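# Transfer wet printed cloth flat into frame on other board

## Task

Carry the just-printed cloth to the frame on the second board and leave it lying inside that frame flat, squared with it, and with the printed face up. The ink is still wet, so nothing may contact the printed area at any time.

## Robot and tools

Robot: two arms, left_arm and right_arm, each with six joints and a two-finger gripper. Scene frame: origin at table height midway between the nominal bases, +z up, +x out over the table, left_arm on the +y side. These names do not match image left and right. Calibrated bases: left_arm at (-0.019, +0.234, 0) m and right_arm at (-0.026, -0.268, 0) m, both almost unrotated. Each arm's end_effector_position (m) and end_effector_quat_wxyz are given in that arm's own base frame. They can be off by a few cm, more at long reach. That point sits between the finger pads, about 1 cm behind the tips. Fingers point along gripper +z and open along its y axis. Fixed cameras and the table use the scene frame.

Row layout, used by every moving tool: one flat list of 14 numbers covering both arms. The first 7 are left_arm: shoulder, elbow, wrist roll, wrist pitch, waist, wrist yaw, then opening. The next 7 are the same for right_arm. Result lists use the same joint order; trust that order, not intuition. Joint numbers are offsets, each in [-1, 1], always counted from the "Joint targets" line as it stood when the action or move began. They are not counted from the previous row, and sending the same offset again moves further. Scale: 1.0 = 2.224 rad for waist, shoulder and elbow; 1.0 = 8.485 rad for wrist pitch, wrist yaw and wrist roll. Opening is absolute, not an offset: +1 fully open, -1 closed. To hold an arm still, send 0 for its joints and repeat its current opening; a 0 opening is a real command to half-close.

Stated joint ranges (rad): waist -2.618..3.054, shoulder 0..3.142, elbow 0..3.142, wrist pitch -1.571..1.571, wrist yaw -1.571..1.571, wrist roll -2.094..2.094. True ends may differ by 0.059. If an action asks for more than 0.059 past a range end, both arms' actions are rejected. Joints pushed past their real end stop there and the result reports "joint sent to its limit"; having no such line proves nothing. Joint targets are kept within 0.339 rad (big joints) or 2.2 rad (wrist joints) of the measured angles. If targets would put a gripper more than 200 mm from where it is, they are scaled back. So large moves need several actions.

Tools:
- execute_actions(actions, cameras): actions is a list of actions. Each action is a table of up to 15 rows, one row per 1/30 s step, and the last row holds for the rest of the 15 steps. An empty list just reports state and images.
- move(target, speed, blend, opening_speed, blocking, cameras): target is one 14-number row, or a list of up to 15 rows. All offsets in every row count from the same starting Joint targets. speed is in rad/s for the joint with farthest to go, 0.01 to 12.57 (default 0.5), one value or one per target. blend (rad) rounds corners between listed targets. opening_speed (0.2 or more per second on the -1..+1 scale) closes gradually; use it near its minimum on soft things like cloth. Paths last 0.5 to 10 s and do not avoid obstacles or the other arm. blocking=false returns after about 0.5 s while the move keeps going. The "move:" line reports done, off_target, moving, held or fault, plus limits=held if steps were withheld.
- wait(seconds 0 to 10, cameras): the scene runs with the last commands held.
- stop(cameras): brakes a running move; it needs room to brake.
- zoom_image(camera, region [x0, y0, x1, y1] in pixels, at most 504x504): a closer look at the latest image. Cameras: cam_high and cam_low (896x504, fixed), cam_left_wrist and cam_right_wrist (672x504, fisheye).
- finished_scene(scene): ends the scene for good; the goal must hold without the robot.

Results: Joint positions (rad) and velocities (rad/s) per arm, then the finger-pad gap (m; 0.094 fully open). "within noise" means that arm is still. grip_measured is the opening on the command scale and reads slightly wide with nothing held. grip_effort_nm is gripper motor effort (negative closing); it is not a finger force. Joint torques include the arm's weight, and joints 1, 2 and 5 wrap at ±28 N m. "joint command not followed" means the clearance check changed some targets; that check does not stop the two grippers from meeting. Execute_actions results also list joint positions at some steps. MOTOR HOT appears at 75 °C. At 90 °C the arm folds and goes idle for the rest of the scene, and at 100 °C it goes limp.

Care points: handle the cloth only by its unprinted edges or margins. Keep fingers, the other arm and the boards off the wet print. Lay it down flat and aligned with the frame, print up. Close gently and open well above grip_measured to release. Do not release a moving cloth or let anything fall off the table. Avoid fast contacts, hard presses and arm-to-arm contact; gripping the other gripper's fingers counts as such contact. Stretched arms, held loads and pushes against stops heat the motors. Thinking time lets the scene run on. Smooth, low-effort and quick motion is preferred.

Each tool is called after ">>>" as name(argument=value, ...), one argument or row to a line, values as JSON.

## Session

>>> execute_actions(
  actions=[],
)

>>> zoom_image(
  camera="cam_high",
  region=[340, 120, 540, 330],
)

Scene clock: 0.00 s.
left_arm: end_effector_position=(+0.4000, -0.0038, +0.0622) grip_measured=+1.000 grip_effort_nm=n/a end_effector_quat_wxyz=(+0.523, -0.004, +0.852, +0.022) | right_arm: end_effector_position=(+0.3961, -0.0316, +0.0870) grip_measured=+1.000 grip_effort_nm=n/a end_effector_quat_wxyz=(+0.570, +0.079, +0.816, -0.052)
Joint names: [shoulder, elbow, wrist roll, wrist pitch, waist, wrist yaw]
Joint positions: left_arm=[1.618 0.437 -0.004 0.712 -0.044 -0.08 0.094] | right_arm=[1.578 0.386 0.069 0.834 -0.006 0.171 0.094]
Joint velocities: within noise
Joint torques (N m): no reading
Heat: left arm: 31 °C; right arm: 31 °C.
Joint targets: left_arm=[1.613 0.442 -0.004 0.709 -0.044 -0.080] | right_arm=[1.573 0.392 0.069 0.830 -0.006 0.171]
Tool commands: left_gripper/opening=+1.0 right_gripper/opening=+1.0
camera_calibration:
cam_left_wrist: T_world_to_cam=[[0.0175319, -0.998719, -0.0474698, -0.00574452], [-0.824632, 0.0124042, -0.565533, 0.410676], [0.565397, 0.04906, -0.823358, -0.0698916], [0, 0, 0, 1]] pos_world=[0.378274, -0.0074024, 0.174432]
cam_right_wrist: T_world_to_cam=[[-0.183791, -0.982518, -0.0296637, 0.051158], [-0.734467, 0.157321, -0.660157, 0.398847], [0.653283, -0.0995438, -0.750541, -0.0997386], [0, 0, 0, 1]] pos_world=[0.3675, -0.0224119, 0.189962]

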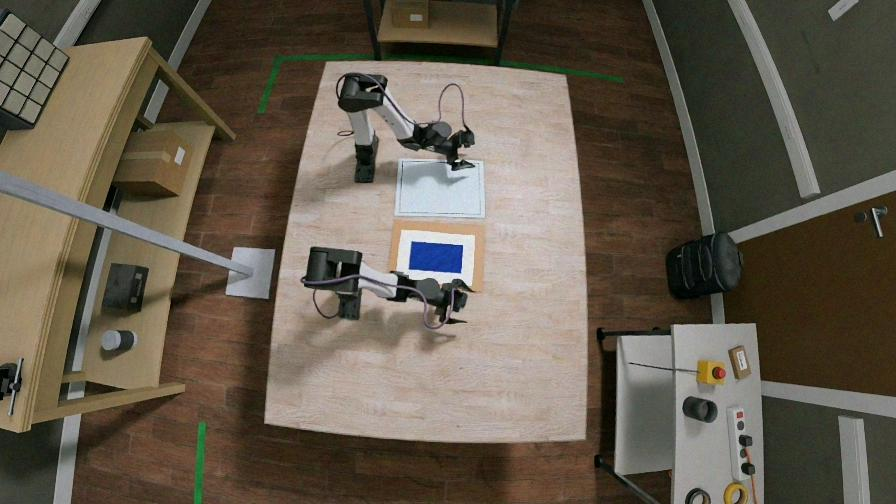

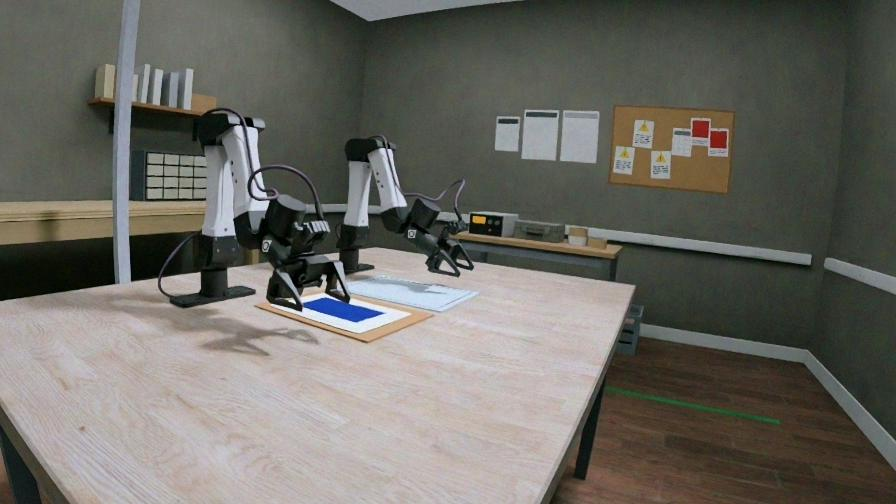

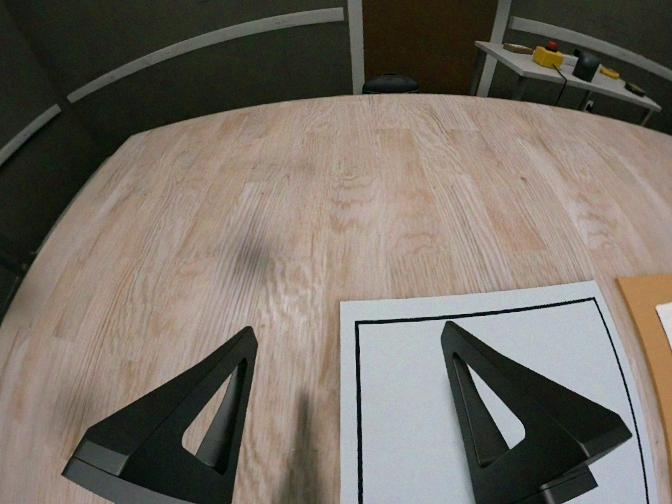

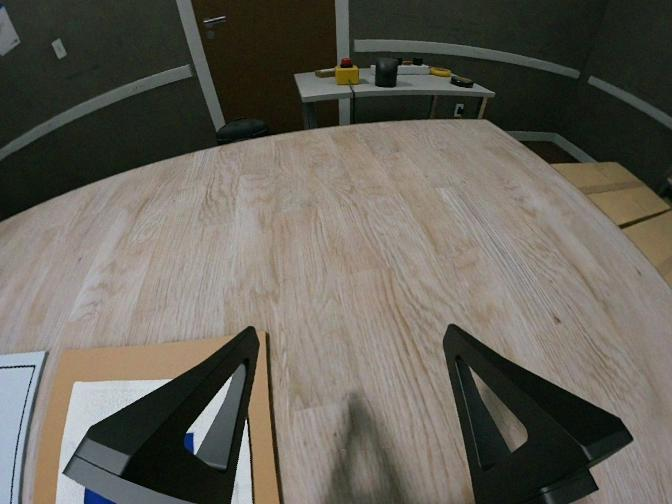

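Scaled by 2.400 from the camera's 896x504 image, which has a finer 1280x720 frame.

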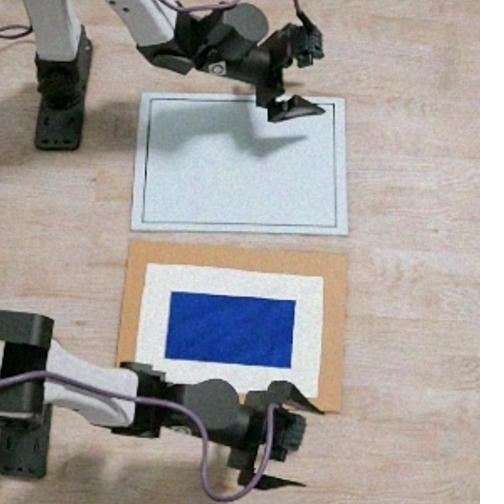

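>>> move(
  target=[
    [0.085,0.38,0.03,-0.10,-0.09,0.01,0.489,-0.1,0.15,0,0,-0.25,0,0.489],
    [0.1709,0.5638,0.0961,-0.2133,-0.3147,0.0312,0.489,-0.2,0.25,0,-0.05,-0.45,0,0.489],
  ],
  speed=1.2,
  blend=0.15,
)

>>> zoom_image(
  camera="cam_high",
  region=[340, 120, 540, 330],
)

Scene clock: 3.83 s.
left_arm: end_effector_position=(+0.2885, -0.3077, +0.1033) grip_measured=+0.491 grip_effort_nm=-0.095 end_effector_quat_wxyz=(+0.097, +0.701, +0.702, -0.082) | right_arm: end_effector_position=(+0.1912, -0.3520, +0.4069) grip_measured=+0.492 grip_effort_nm=-0.164 end_effector_quat_wxyz=(+0.666, +0.378, +0.508, -0.395)
Joint names: [shoulder, elbow, wrist roll, wrist pitch, waist, wrist yaw]
Joint positions: left_arm=[1.971 1.674 0.804 -1.083 -0.748 0.171 0.07] | right_arm=[1.136 0.916 0.069 0.422 -1.001 0.17 0.07]
Joint velocities: within noise
Joint torques (N m): left_arm=[-8.61 7.54 -0.05 0.58 0.36 0.29] | right_arm=[-4.7 9.77 0 1.63 -0.31 -0.05]
Heat: left arm: 32 °C; right arm: 32 °C.
Joint targets: left_arm=[1.994 1.696 0.811 -1.101 -0.744 0.185] | right_arm=[1.129 0.948 0.069 0.406 -1.006 0.171]
move: done
camera_calibration:
cam_left_wrist: T_world_to_cam=[[-0.999671, 0.0144943, -0.0211459, 0.297128], [0.00892686, 0.970017, 0.242874, 0.316453], [0.0240322, 0.242606, -0.969827, 0.272814], [0, 0, 0, 1]] pos_world=[0.287649, -0.377458, 0.194007]
cam_right_wrist: T_world_to_cam=[[-0.90037, -0.418443, -0.11933, 0.0802377], [-0.0192509, 0.312281, -0.949795, 0.545469], [0.434699, -0.852869, -0.289224, -0.168745], [0, 0, 0, 1]] pos_world=[0.156098, -0.280682, 0.478853]

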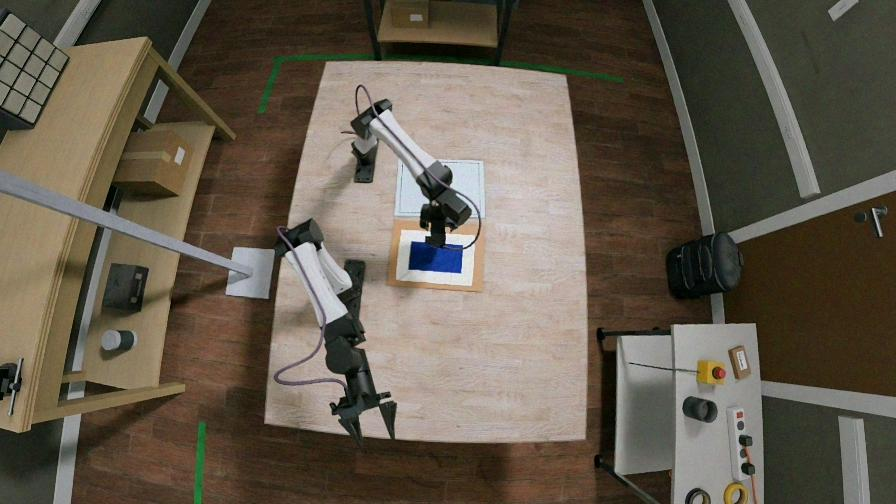

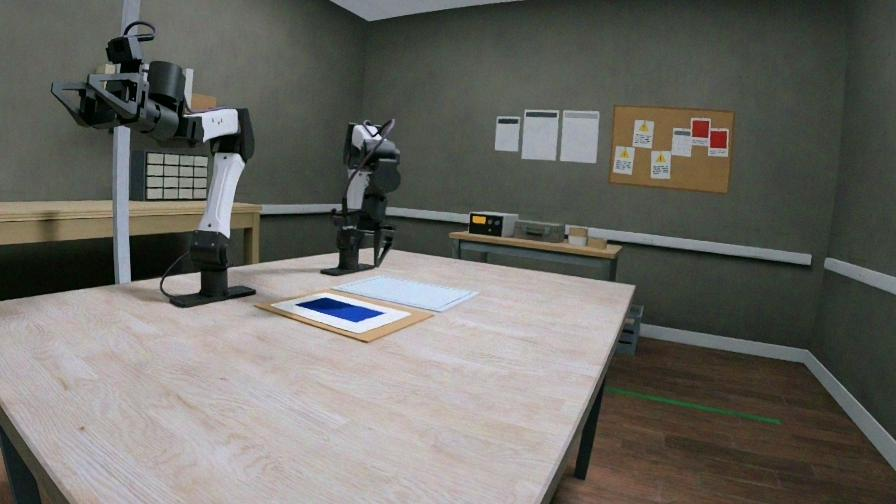

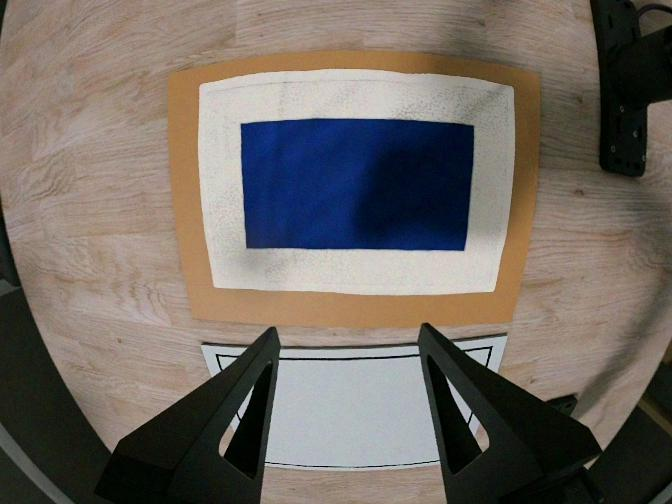

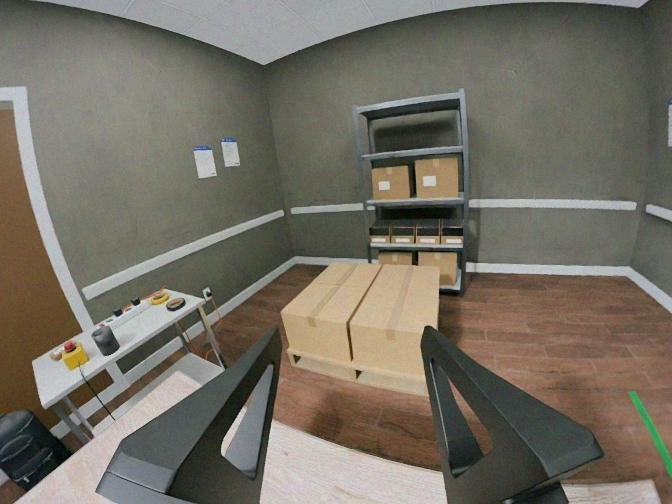

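Scaled by 2.400 from the camera's 896x504 image, which has a finer 1280x720 frame.

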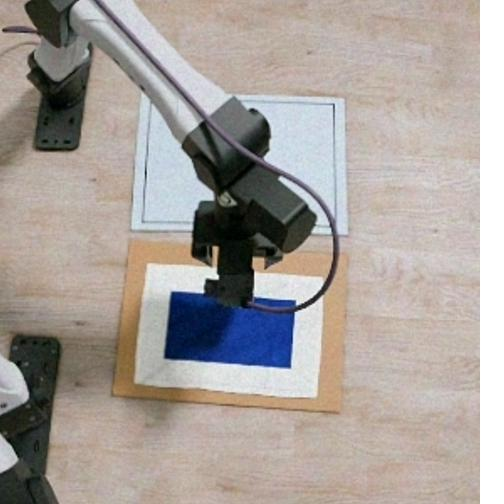

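>>> move(
  target=[0.0229,-0.1093,-0.0025,0.0331,-0.0094,0.0012,0.489,0,0,0,0,0,0,0.489],
  speed=0.4,
  cameras=["cam_left_wrist"],
)

Scene clock: 8.50 s.
left_arm: end_effector_position=(+0.2801, -0.3083, +0.0293) grip_measured=+0.491 grip_effort_nm=-0.100 end_effector_quat_wxyz=(+0.084, +0.702, +0.702, -0.089) | right_arm: end_effector_position=(+0.1912, -0.3520, +0.4067) grip_measured=+0.492 grip_effort_nm=-0.168 end_effector_quat_wxyz=(+0.666, +0.378, +0.509, -0.394)
Joint names: [shoulder, elbow, wrist roll, wrist pitch, waist, wrist yaw]
Joint positions: left_arm=[2.027 1.459 0.797 -0.836 -0.759 0.182 0.07] | right_arm=[1.136 0.916 0.069 0.421 -1.001 0.17 0.07]
Joint velocities: within noise
Joint torques (N m): left_arm=[-9.31 5.16 -0.18 0.91 -0.58 0.29] | right_arm=[-4.81 9.7 0 1.64 -0.32 -0.07]
Heat: left arm: 33 °C; right arm: 33 °C.
Joint targets: left_arm=[2.045 1.453 0.790 -0.820 -0.765 0.195] | right_arm=[1.129 0.948 0.069 0.406 -1.006 0.171]
move: done
camera_calibration:
cam_left_wrist: T_world_to_cam=[[-0.999791, 0.0196548, 0.00568706, 0.287993], [0.0204533, 0.967657, 0.251441, 0.330858], [-0.0005611, 0.251504, -0.967856, 0.21093], [0, 0, 0, 1]] pos_world=[0.281284, -0.378868, 0.119321]
Images, in order (width x height): cam_left_wrist 672x504.

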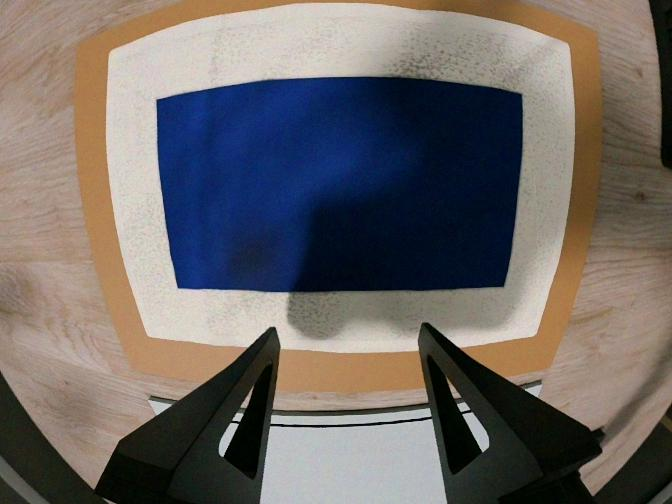

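>>> move(
  target=[
    [0.0027,-0.010,0,0.004,0.0103,0,0.489,0,0,0,0,0,0,0.489],
    [0.0027,-0.0234,0,0.0062,0.0103,0,0.489,0,0,0,0,0,0,0.489],
  ],
  speed=0.12,
  cameras=["cam_left_wrist"],
)

Scene clock: 9.93 s.
left_arm: end_effector_position=(+0.2810, -0.3022, +0.0177) grip_measured=+0.491 grip_effort_nm=-0.100 end_effector_quat_wxyz=(+0.086, +0.697, +0.706, -0.089) | right_arm: end_effector_position=(+0.1912, -0.3520, +0.4067) grip_measured=+0.492 grip_effort_nm=-0.164 end_effector_quat_wxyz=(+0.666, +0.378, +0.509, -0.394)
Joint names: [shoulder, elbow, wrist roll, wrist pitch, waist, wrist yaw]
Joint positions: left_arm=[2.027 1.409 0.796 -0.784 -0.746 0.182 0.07] | right_arm=[1.136 0.916 0.069 0.421 -1.001 0.17 0.07]
Joint velocities: within noise
Joint torques (N m): left_arm=[-8.69 4.9 -0.18 0.91 0.35 0.29] | right_arm=[-4.75 9.69 -0.03 1.63 -0.27 -0.07]
Heat: left arm: 33 °C; right arm: 34 °C.
Joint targets: left_arm=[2.051 1.401 0.790 -0.768 -0.742 0.195] | right_arm=[1.129 0.948 0.069 0.406 -1.006 0.171]
move: done
camera_calibration:
cam_left_wrist: T_world_to_cam=[[-0.999965, 0.00686057, 0.00484672, 0.285025], [0.00785332, 0.968309, 0.249631, 0.331632], [-0.00298051, 0.24966, -0.968329, 0.198269], [0, 0, 0, 1]] pos_world=[0.283002, -0.372577, 0.107823]
Images, in order (width x height): cam_left_wrist 672x504.

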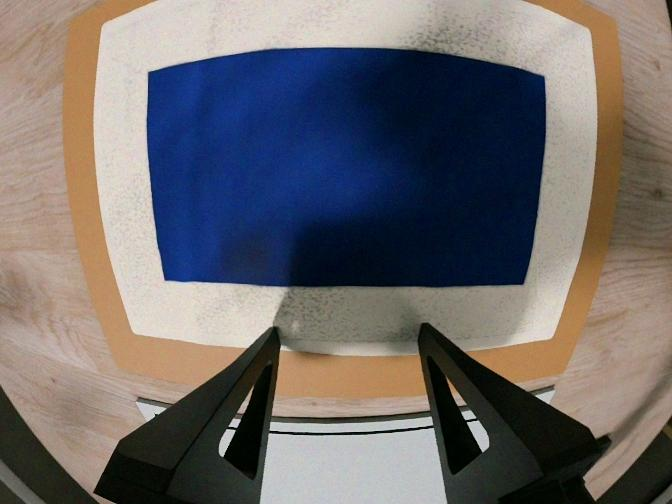

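>>> move(
  target=[0,-0.016,0,0.002,0,0,0.489,0,0,0,0,0,0,0.489],
  speed=0.08,
  cameras=["cam_left_wrist"],
)

Scene clock: 10.87 s.
left_arm: end_effector_position=(+0.2809, -0.3024, +0.0150) grip_measured=+0.491 grip_effort_nm=-0.100 end_effector_quat_wxyz=(+0.089, +0.696, +0.706, -0.092) | right_arm: end_effector_position=(+0.1912, -0.3520, +0.4067) grip_measured=+0.492 grip_effort_nm=-0.164 end_effector_quat_wxyz=(+0.666, +0.378, +0.509, -0.394)
Joint names: [shoulder, elbow, wrist roll, wrist pitch, waist, wrist yaw]
Joint positions: left_arm=[2.027 1.396 0.796 -0.765 -0.744 0.189 0.07] | right_arm=[1.136 0.916 0.069 0.421 -1.001 0.17 0.07]
Joint velocities: within noise
Joint torques (N m): left_arm=[-8.64 3.22 -0.18 0.95 0.18 0.23] | right_arm=[-4.74 9.68 -0.06 1.61 -0.35 -0.06]
Heat: left arm: 33 °C; right arm: 34 °C.
Joint targets: left_arm=[2.051 1.366 0.790 -0.750 -0.742 0.195] | right_arm=[1.129 0.948 0.069 0.406 -1.006 0.171]
move: done
camera_calibration:
cam_left_wrist: T_world_to_cam=[[-0.999969, 0.00571564, 0.0054231, 0.284648], [0.00685535, 0.97043, 0.241286, 0.333512], [-0.00388364, 0.241316, -0.970439, 0.193471], [0, 0, 0, 1]] pos_world=[0.283105, -0.371965, 0.105736]
Images, in order (width x height): cam_left_wrist 672x504.

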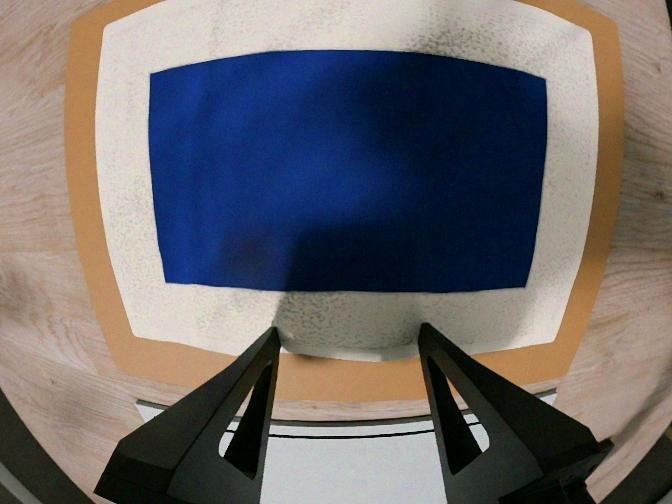

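>>> move(
  target=[
    [-0.0180,0,0.001,0,0,0,0.489,0,0,0,0,0,0,0.489],
    [-0.0389,-0.0288,0.0044,0.0013,0.0198,0.0008,0.489,0,0,0,0,0,0,0.489],
    [-0.0589,-0.0576,0.008,0.0026,0.0408,0.0017,0.489,0,0,0,0,0,0,0.489],
  ],
  speed=[0.1,0.1,0.1],
  cameras=["cam_left_wrist"],
)

Scene clock: 13.67 s.
left_arm: end_effector_position=(+0.2823, -0.2683, +0.0161) grip_measured=+0.491 grip_effort_nm=-0.095 end_effector_quat_wxyz=(+0.103, +0.687, +0.712, -0.103) | right_arm: end_effector_position=(+0.1912, -0.3520, +0.4067) grip_measured=+0.492 grip_effort_nm=-0.168 end_effector_quat_wxyz=(+0.666, +0.378, +0.509, -0.394)
Joint names: [shoulder, elbow, wrist roll, wrist pitch, waist, wrist yaw]
Joint positions: left_arm=[1.936 1.259 0.852 -0.707 -0.661 0.226 0.07] | right_arm=[1.136 0.916 0.069 0.421 -1.001 0.17 0.07]
Joint velocities: within noise
Joint torques (N m): left_arm=[-11.15 3.78 -0.05 0.54 0.9 0.04] | right_arm=[-4.86 9.57 -0.03 1.62 -0.38 -0.07]
Heat: left arm: 34 °C; right arm: 35 °C.
Joint targets: left_arm=[1.919 1.237 0.858 -0.728 -0.651 0.209] | right_arm=[1.129 0.948 0.069 0.406 -1.006 0.171]
move: done
camera_calibration:
cam_left_wrist: T_world_to_cam=[[-0.999846, -0.0171084, 0.00385819, 0.279646], [-0.0159419, 0.978281, 0.20667, 0.309233], [-0.00731019, 0.206577, -0.978403, 0.178121], [0, 0, 0, 1]] pos_world=[0.285835, -0.334528, 0.109286]
Images, in order (width x height): cam_left_wrist 672x504.

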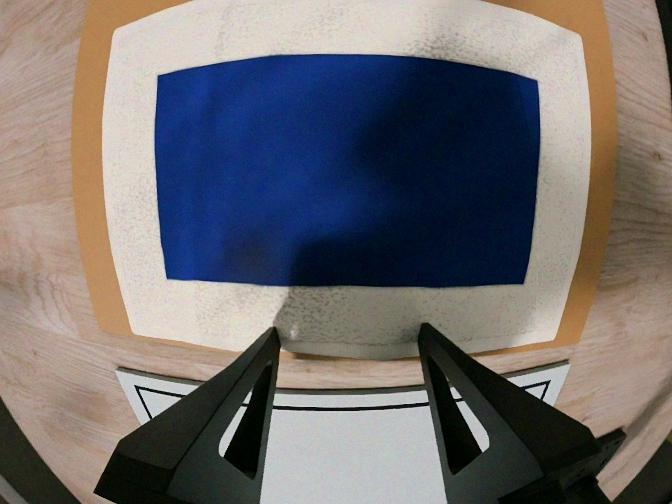

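>>> move(
  target=[-0.0098,-0.0140,0.0013,0.0005,0.0101,0.0003,0.489,0,0,0,0,0,0,0.489],
  speed=0.08,
  cameras=["cam_left_wrist","cam_high"],
)

>>> zoom_image(
  camera="cam_left_wrist",
  region=[90, 300, 590, 440],
)

>>> zoom_image(
  camera="cam_high",
  region=[370, 150, 510, 310],
)

Scene clock: 14.80 s.
left_arm: end_effector_position=(+0.2820, -0.2577, +0.0158) grip_measured=+0.491 grip_effort_nm=-0.095 end_effector_quat_wxyz=(+0.102, +0.682, +0.716, -0.102) | right_arm: end_effector_position=(+0.1912, -0.3520, +0.4067) grip_measured=+0.492 grip_effort_nm=-0.168 end_effector_quat_wxyz=(+0.666, +0.378, +0.509, -0.394)
Joint names: [shoulder, elbow, wrist roll, wrist pitch, waist, wrist yaw]
Joint positions: left_arm=[1.914 1.227 0.863 -0.702 -0.639 0.228 0.07] | right_arm=[1.136 0.916 0.069 0.421 -1.001 0.17 0.07]
Joint velocities: within noise
Joint torques (N m): left_arm=[-10.91 3.81 -0.06 0.52 0.88 0.04] | right_arm=[-4.81 9.73 -0.02 1.6 -0.32 -0.02]
Heat: left arm: 35 °C; right arm: 35 °C.
Joint targets: left_arm=[1.898 1.206 0.869 -0.724 -0.628 0.211] | right_arm=[1.129 0.948 0.069 0.406 -1.006 0.171]
move: done
camera_calibration:
cam_left_wrist: T_world_to_cam=[[-0.999574, -0.0286419, 0.00569646, 0.276434], [-0.0268342, 0.977811, 0.207764, 0.301817], [-0.0115208, 0.207522, -0.978162, 0.177034], [0, 0, 0, 1]] pos_world=[0.286455, -0.323941, 0.108886]
Images, in order (width x height): cam_high 896x504, cam_left_wrist 672x504.

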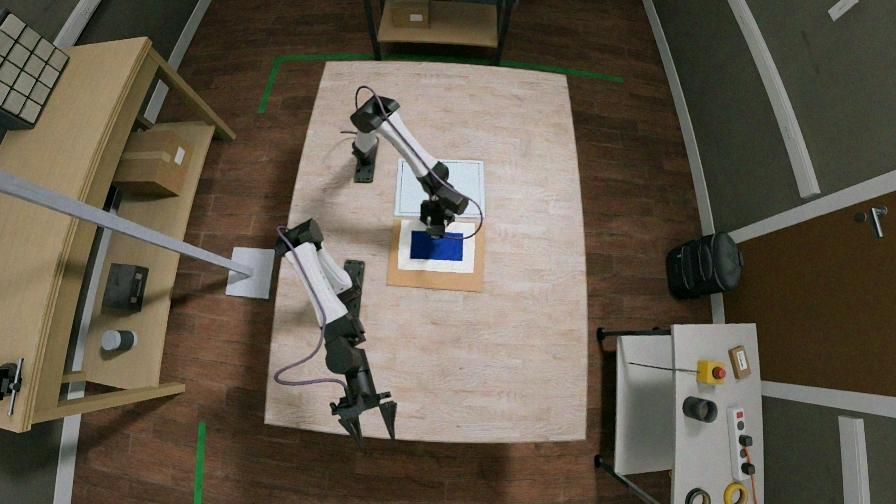

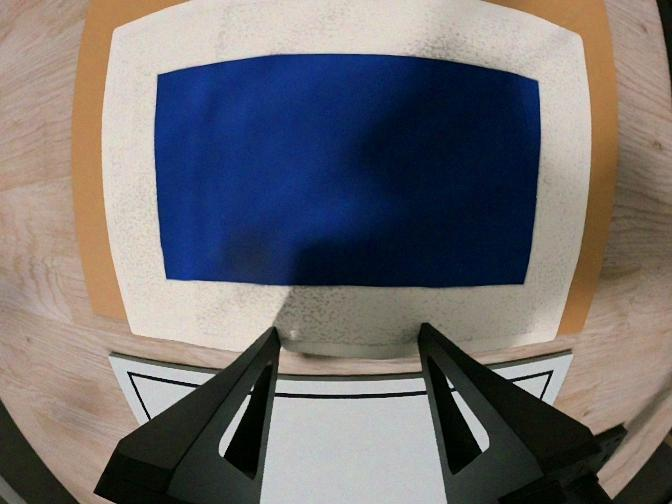

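Scaled by 1.008 from the camera's 672x504 image, which has a finer 960x720 frame.

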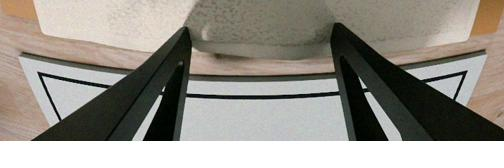

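Scaled by 3.150 from the camera's 896x504 image, which has a finer 1280x720 frame.

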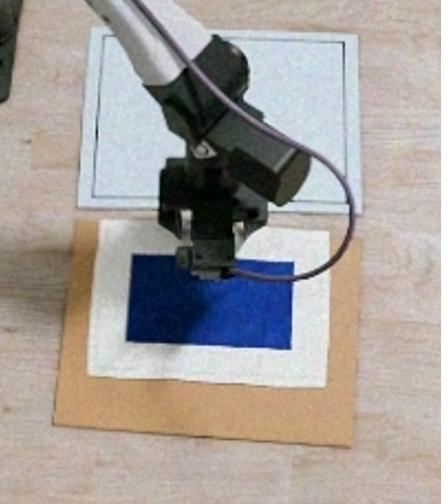

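>>> move(
  target=[
    [0,0.045,0,-0.006,0,0,0.489,0,0,0,0,0,0,0.489],
    [-0.0216,0.0872,-0.09,-0.0035,0.005,-0.005,0.489,0,0,0,0,0,0,0.489],
    [-0.0328,0.0153,-0.1780,0.0120,0.0099,-0.0107,-0.574,0,0,0,0,0,0,0.489],
  ],
  speed=[0.25,0.9,0.9],
  blend=[0.03,0.05,0],
  cameras=["cam_left_wrist","cam_low","cam_high"],
)

>>> zoom_image(
  camera="cam_low",
  region=[280, 180, 500, 350],
)

Scene clock: 20.37 s.
left_arm: end_effector_position=(+0.3202, -0.2533, +0.0421) grip_measured=-0.572 grip_effort_nm=-0.095 end_effector_quat_wxyz=(+0.090, +0.000, +0.985, -0.147) | right_arm: end_effector_position=(+0.1912, -0.3520, +0.4067) grip_measured=+0.492 grip_effort_nm=-0.159 end_effector_quat_wxyz=(+0.666, +0.378, +0.509, -0.394)
Joint names: [shoulder, elbow, wrist roll, wrist pitch, waist, wrist yaw]
Joint positions: left_arm=[1.863 1.248 -0.635 -0.636 -0.613 0.135 0.02] | right_arm=[1.136 0.916 0.069 0.421 -1.001 0.17 0.07]
Joint velocities: within noise
Joint torques (N m): left_arm=[-12.79 5.14 -0.17 1.31 0.51 -0.1] | right_arm=[-4.79 9.72 -0.02 1.64 -0.35 -0.04]
Heat: left arm: 38 °C; right arm: 36 °C.
Joint targets: left_arm=[1.825 1.240 -0.641 -0.622 -0.607 0.121] | right_arm=[1.129 0.948 0.069 0.406 -1.006 0.171]
move: off_target (left_arm); target 3's new numbers were sent with left_arm's shoulder 0.038 rad from that target; left_arm: the shoulder is farthest, 0.038 rad from its target
camera_calibration:
cam_left_wrist: T_world_to_cam=[[-0.0452794, -0.956095, 0.289536, -0.237724], [-0.947804, 0.132688, 0.289933, 0.370411], [-0.315621, -0.261296, -0.912199, 0.178164], [0, 0, 0, 1]] pos_world=[0.396546, -0.229883, 0.123956]
Images, in order (width x height): cam_high 896x504, cam_low 896x504, cam_left_wrist 672x504.

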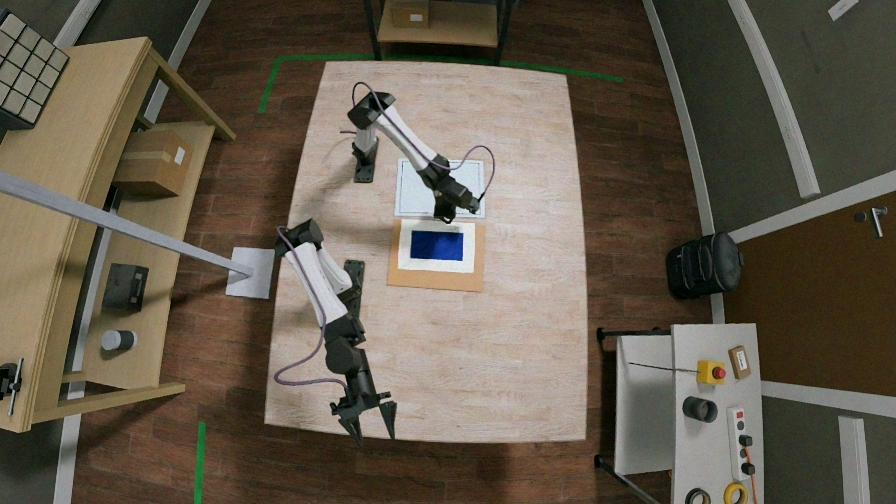

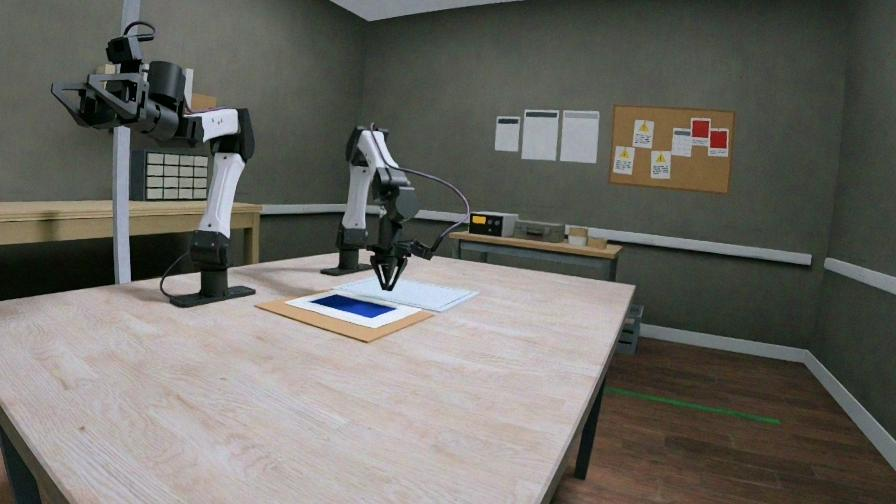

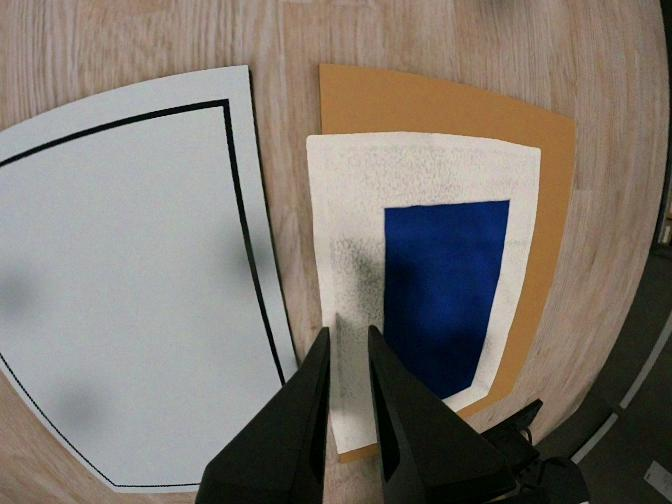

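Scaled by 2.291 from the camera's 896x504 image, which has a finer 1280x720 frame.

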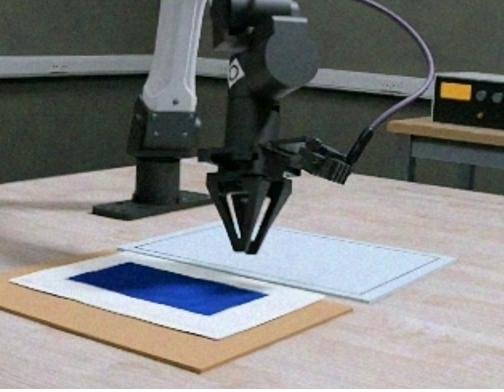

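>>> move(
  target=[0.0315,-0.034,0,0.0125,0,0,-0.574,0,0,0,0,0,0,0.489],
  speed=0.2,
  cameras=["cam_left_wrist"],
)

Scene clock: 22.17 s.
left_arm: end_effector_position=(+0.3183, -0.2519, +0.0215) grip_measured=-0.572 grip_effort_nm=-0.100 end_effector_quat_wxyz=(+0.096, +0.000, +0.984, -0.151) | right_arm: end_effector_position=(+0.1912, -0.3520, +0.4067) grip_measured=+0.492 grip_effort_nm=-0.164 end_effector_quat_wxyz=(+0.666, +0.378, +0.509, -0.394)
Joint names: [shoulder, elbow, wrist roll, wrist pitch, waist, wrist yaw]
Joint positions: left_arm=[1.876 1.172 -0.635 -0.531 -0.613 0.134 0.02] | right_arm=[1.136 0.916 0.069 0.421 -1.001 0.17 0.07]
Joint velocities: within noise
Joint torques (N m): left_arm=[-7.8 5.08 -0.16 1.34 0.53 -0.1] | right_arm=[-4.77 9.63 -0.04 1.64 -0.17 -0.06]
Heat: left arm: 38 °C; right arm: 36 °C.
Joint targets: left_arm=[1.895 1.165 -0.641 -0.516 -0.607 0.121] | right_arm=[1.129 0.948 0.069 0.406 -1.006 0.171]
move: done
camera_calibration:
cam_left_wrist: T_world_to_cam=[[-0.0488671, -0.953633, 0.296977, -0.228977], [-0.951426, 0.134934, 0.276735, 0.376448], [-0.303976, -0.269028, -0.913905, 0.153469], [0, 0, 0, 1]] pos_world=[0.393623, -0.227868, 0.104081]
Images, in order (width x height): cam_left_wrist 672x504.

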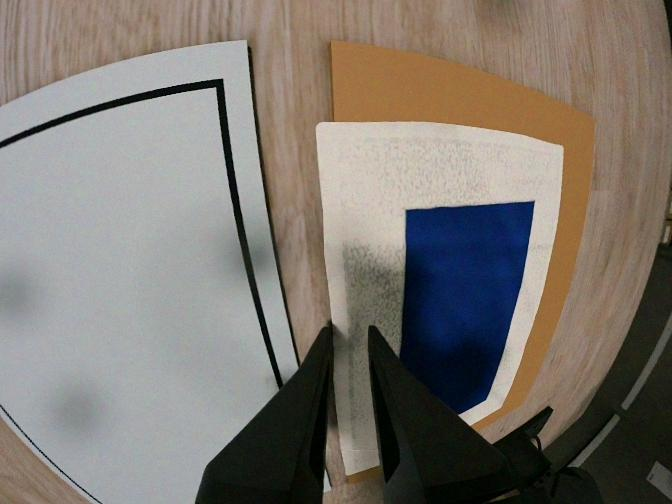

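>>> move(
  target=[0.0054,-0.0153,0,0.0050,0,0,-0.574,0,0,0,0,0,0,0.489],
  speed=0.12,
  cameras=["cam_left_wrist"],
)

>>> zoom_image(
  camera="cam_left_wrist",
  region=[250, 260, 430, 400],
)

Scene clock: 23.23 s.
left_arm: end_effector_position=(+0.3170, -0.2510, +0.0133) grip_measured=-0.572 grip_effort_nm=-0.095 end_effector_quat_wxyz=(+0.098, +0.000, +0.984, -0.152) | right_arm: end_effector_position=(+0.1912, -0.3520, +0.4067) grip_measured=+0.492 grip_effort_nm=-0.168 end_effector_quat_wxyz=(+0.666, +0.378, +0.509, -0.394)
Joint names: [shoulder, elbow, wrist roll, wrist pitch, waist, wrist yaw]
Joint positions: left_arm=[1.883 1.143 -0.635 -0.492 -0.613 0.134 0.02] | right_arm=[1.136 0.916 0.069 0.421 -1.001 0.17 0.07]
Joint velocities: within noise
Joint torques (N m): left_arm=[-7.34 4.62 -0.16 1.42 0.53 -0.1] | right_arm=[-4.86 9.68 -0.06 1.63 -0.25 -0.06]
Heat: left arm: 38 °C; right arm: 37 °C.
Joint targets: left_arm=[1.907 1.131 -0.641 -0.474 -0.607 0.121] | right_arm=[1.129 0.948 0.069 0.406 -1.006 0.171]
move: done
camera_calibration:
cam_left_wrist: T_world_to_cam=[[-0.0494164, -0.952972, 0.299002, -0.225327], [-0.952311, 0.135206, 0.273537, 0.377809], [-0.3011, -0.271226, -0.914208, 0.144341], [0, 0, 0, 1]] pos_world=[0.392118, -0.226663, 0.0959865]
Images, in order (width x height): cam_left_wrist 672x504.

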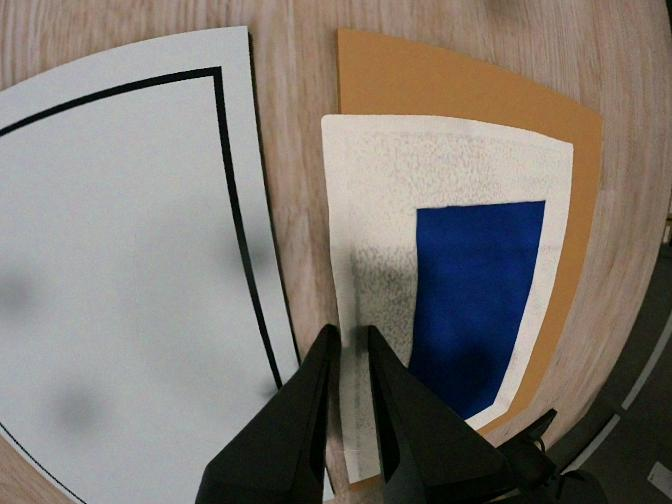

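Scaled by 2.800 from the camera's 672x504 image, which has a finer 960x720 frame.

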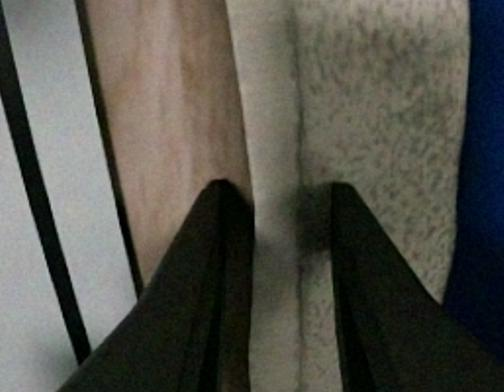

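>>> move(
  target=[0.001,-0.006,0,0.0018,0,0,-0.574,0,0,0,0,0,0,0.489],
  speed=0.1,
  cameras=["cam_left_wrist"],
)

>>> zoom_image(
  camera="cam_left_wrist",
  region=[250, 260, 430, 400],
)

Scene clock: 24.33 s.
left_arm: end_effector_position=(+0.3173, -0.2512, +0.0122) grip_measured=-0.572 grip_effort_nm=-0.095 end_effector_quat_wxyz=(+0.100, +0.001, +0.983, -0.153) | right_arm: end_effector_position=(+0.1912, -0.3520, +0.4067) grip_measured=+0.492 grip_effort_nm=-0.168 end_effector_quat_wxyz=(+0.666, +0.378, +0.509, -0.394)
Joint names: [shoulder, elbow, wrist roll, wrist pitch, waist, wrist yaw]
Joint positions: left_arm=[1.883 1.136 -0.635 -0.479 -0.613 0.134 0.02] | right_arm=[1.136 0.916 0.069 0.421 -1.001 0.17 0.07]
Joint velocities: within noise
Joint torques (N m): left_arm=[-7.12 4.12 -0.16 1.45 0.51 -0.1] | right_arm=[-4.71 9.76 -0.06 1.61 -0.21 -0.06]
Heat: left arm: 38 °C; right arm: 37 °C.
Joint targets: left_arm=[1.909 1.117 -0.641 -0.459 -0.607 0.121] | right_arm=[1.129 0.948 0.069 0.406 -1.006 0.171]
move: done
camera_calibration:
cam_left_wrist: T_world_to_cam=[[-0.0506829, -0.952032, 0.301771, -0.224644], [-0.953493, 0.136021, 0.268979, 0.379004], [-0.297124, -0.274104, -0.91465, 0.141418], [0, 0, 0, 1]] pos_world=[0.39201, -0.226657, 0.0951948]
Images, in order (width x height): cam_left_wrist 672x504.

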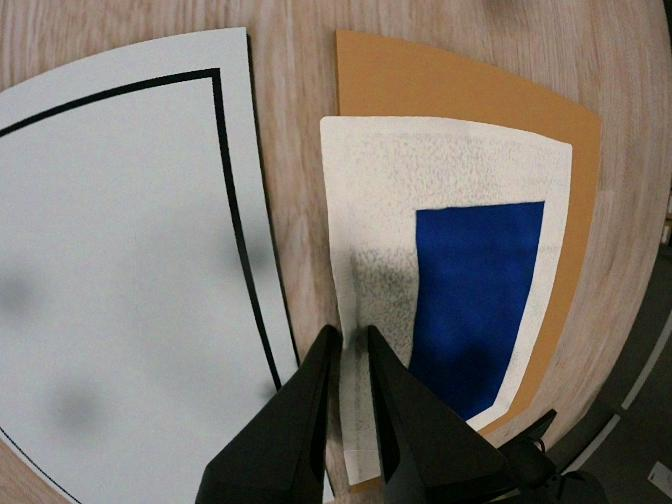

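Scaled by 2.800 from the camera's 672x504 image, which has a finer 960x720 frame.

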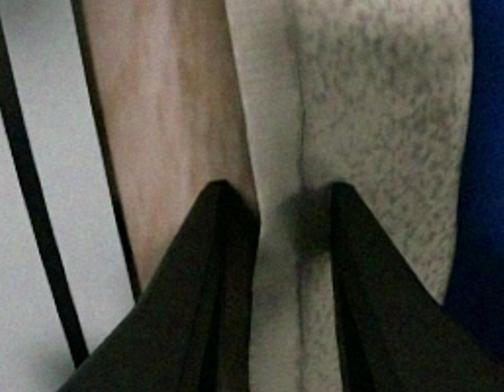

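>>> move(
  target=[0,-0.003,0,0.0004,0,0,-1,0,0,0,0,0,0,0.489],
  opening_speed=0.35,
  cameras=["cam_left_wrist"],
)

>>> zoom_image(
  camera="cam_left_wrist",
  region=[250, 260, 430, 400],
)

Scene clock: 26.23 s.
left_arm: end_effector_position=(+0.3197, -0.2577, +0.0146) grip_measured=-0.932 grip_effort_nm=-0.999 end_effector_quat_wxyz=(+0.104, +0.003, +0.980, -0.170) | right_arm: end_effector_position=(+0.1912, -0.3520, +0.4067) grip_measured=+0.492 grip_effort_nm=-0.164 end_effector_quat_wxyz=(+0.666, +0.378, +0.509, -0.394)
Joint names: [shoulder, elbow, wrist roll, wrist pitch, waist, wrist yaw]
Joint positions: left_arm=[1.883 1.134 -0.636 -0.451 -0.613 0.158 0.003] | right_arm=[1.136 0.916 0.069 0.421 -1.001 0.17 0.07]
Joint velocities: within noise
Joint torques (N m): left_arm=[-7.17 3.79 -0.15 1.21 0.51 -0.31] | right_arm=[-4.81 9.68 -0.01 1.61 -0.21 -0.07]
Heat: left arm: 38 °C; right arm: 37 °C.
Joint targets: left_arm=[1.909 1.111 -0.641 -0.455 -0.607 0.121] | right_arm=[1.129 0.948 0.069 0.406 -1.006 0.171]
move: off_target (left_arm); left_arm: the wrist yaw is farthest, 0.037 rad from its target
camera_calibration:
cam_left_wrist: T_world_to_cam=[[-0.060624, -0.941048, 0.332796, -0.22584], [-0.954795, 0.151879, 0.255537, 0.386258], [-0.291017, -0.30226, -0.907716, 0.13327], [0, 0, 0, 1]] pos_world=[0.39389, -0.230908, 0.0974261]
Images, in order (width x height): cam_left_wrist 672x504.

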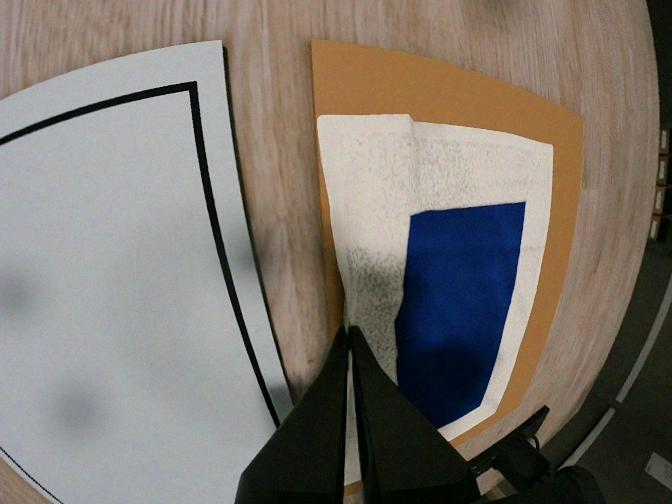

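Scaled by 2.800 from the camera's 672x504 image, which has a finer 960x720 frame.

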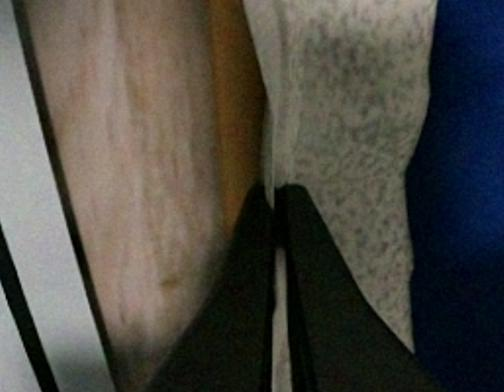

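>>> move(
  target=[0,0.045,0,-0.006,0,0,-1,0,0,0,0,0,0,0.489],
  speed=0.15,
  cameras=["cam_left_wrist","cam_low"],
)

>>> zoom_image(
  camera="cam_left_wrist",
  region=[250, 100, 530, 400],
)

>>> zoom_image(
  camera="cam_low",
  region=[280, 220, 440, 340],
)

Scene clock: 27.70 s.
left_arm: end_effector_position=(+0.3310, -0.2610, +0.0268) grip_measured=-0.935 grip_effort_nm=-1.018 end_effector_quat_wxyz=(+0.117, +0.002, +0.979, -0.166) | right_arm: end_effector_position=(+0.1912, -0.3520, +0.4067) grip_measured=+0.492 grip_effort_nm=-0.168 end_effector_quat_wxyz=(+0.666, +0.378, +0.509, -0.394)
Joint names: [shoulder, elbow, wrist roll, wrist pitch, waist, wrist yaw]
Joint positions: left_arm=[1.888 1.191 -0.636 -0.487 -0.613 0.135 0.003] | right_arm=[1.136 0.916 0.069 0.421 -1.001 0.17 0.07]
Joint velocities: within noise
Joint torques (N m): left_arm=[-7.79 7.21 -0.15 1.06 0.51 -0.1] | right_arm=[-4.82 9.68 0 1.62 -0.38 -0.08]
Heat: left arm: 38 °C; right arm: 37 °C.
Joint targets: left_arm=[1.909 1.211 -0.641 -0.506 -0.607 0.121] | right_arm=[1.129 0.948 0.069 0.406 -1.006 0.171]
move: done
camera_calibration:
cam_left_wrist: T_world_to_cam=[[-0.0611638, -0.944086, 0.323976, -0.232777], [-0.962217, 0.142053, 0.232294, 0.39495], [-0.265327, -0.297527, -0.917104, 0.139668], [0, 0, 0, 1]] pos_world=[0.402847, -0.23431, 0.11176]
Images, in order (width x height): cam_low 896x504, cam_left_wrist 672x504.

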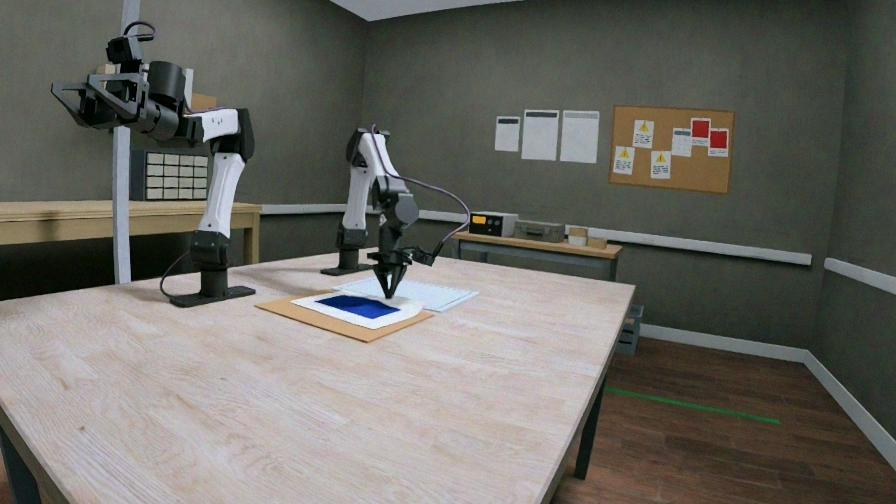

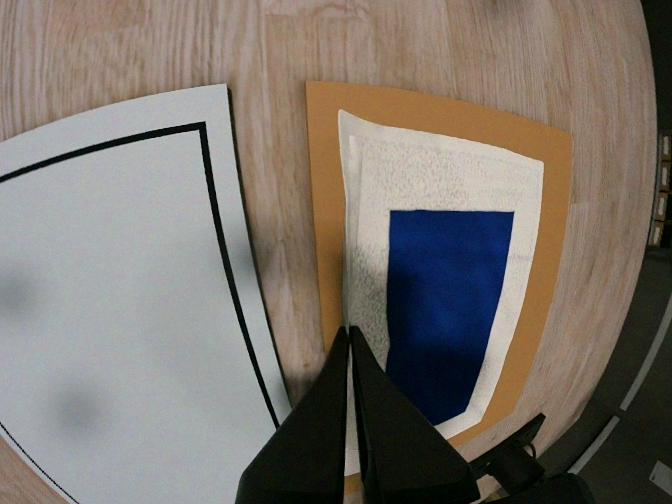

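Scaled by 1.680 from the camera's 672x504 image, which has a finer 960x720 frame.

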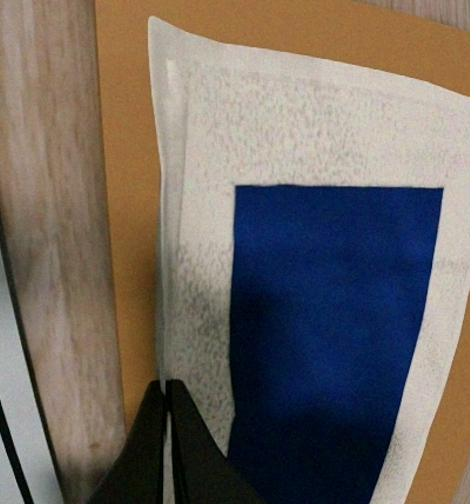

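Scaled by 3.150 from the camera's 896x504 image, which has a finer 1280x720 frame.

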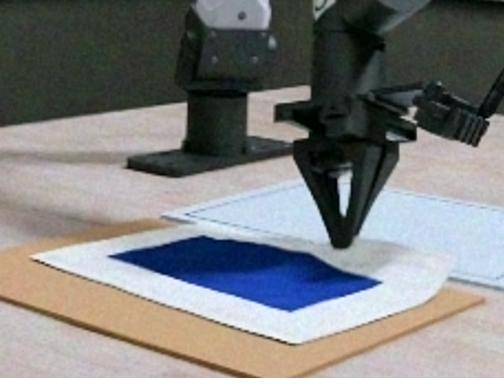

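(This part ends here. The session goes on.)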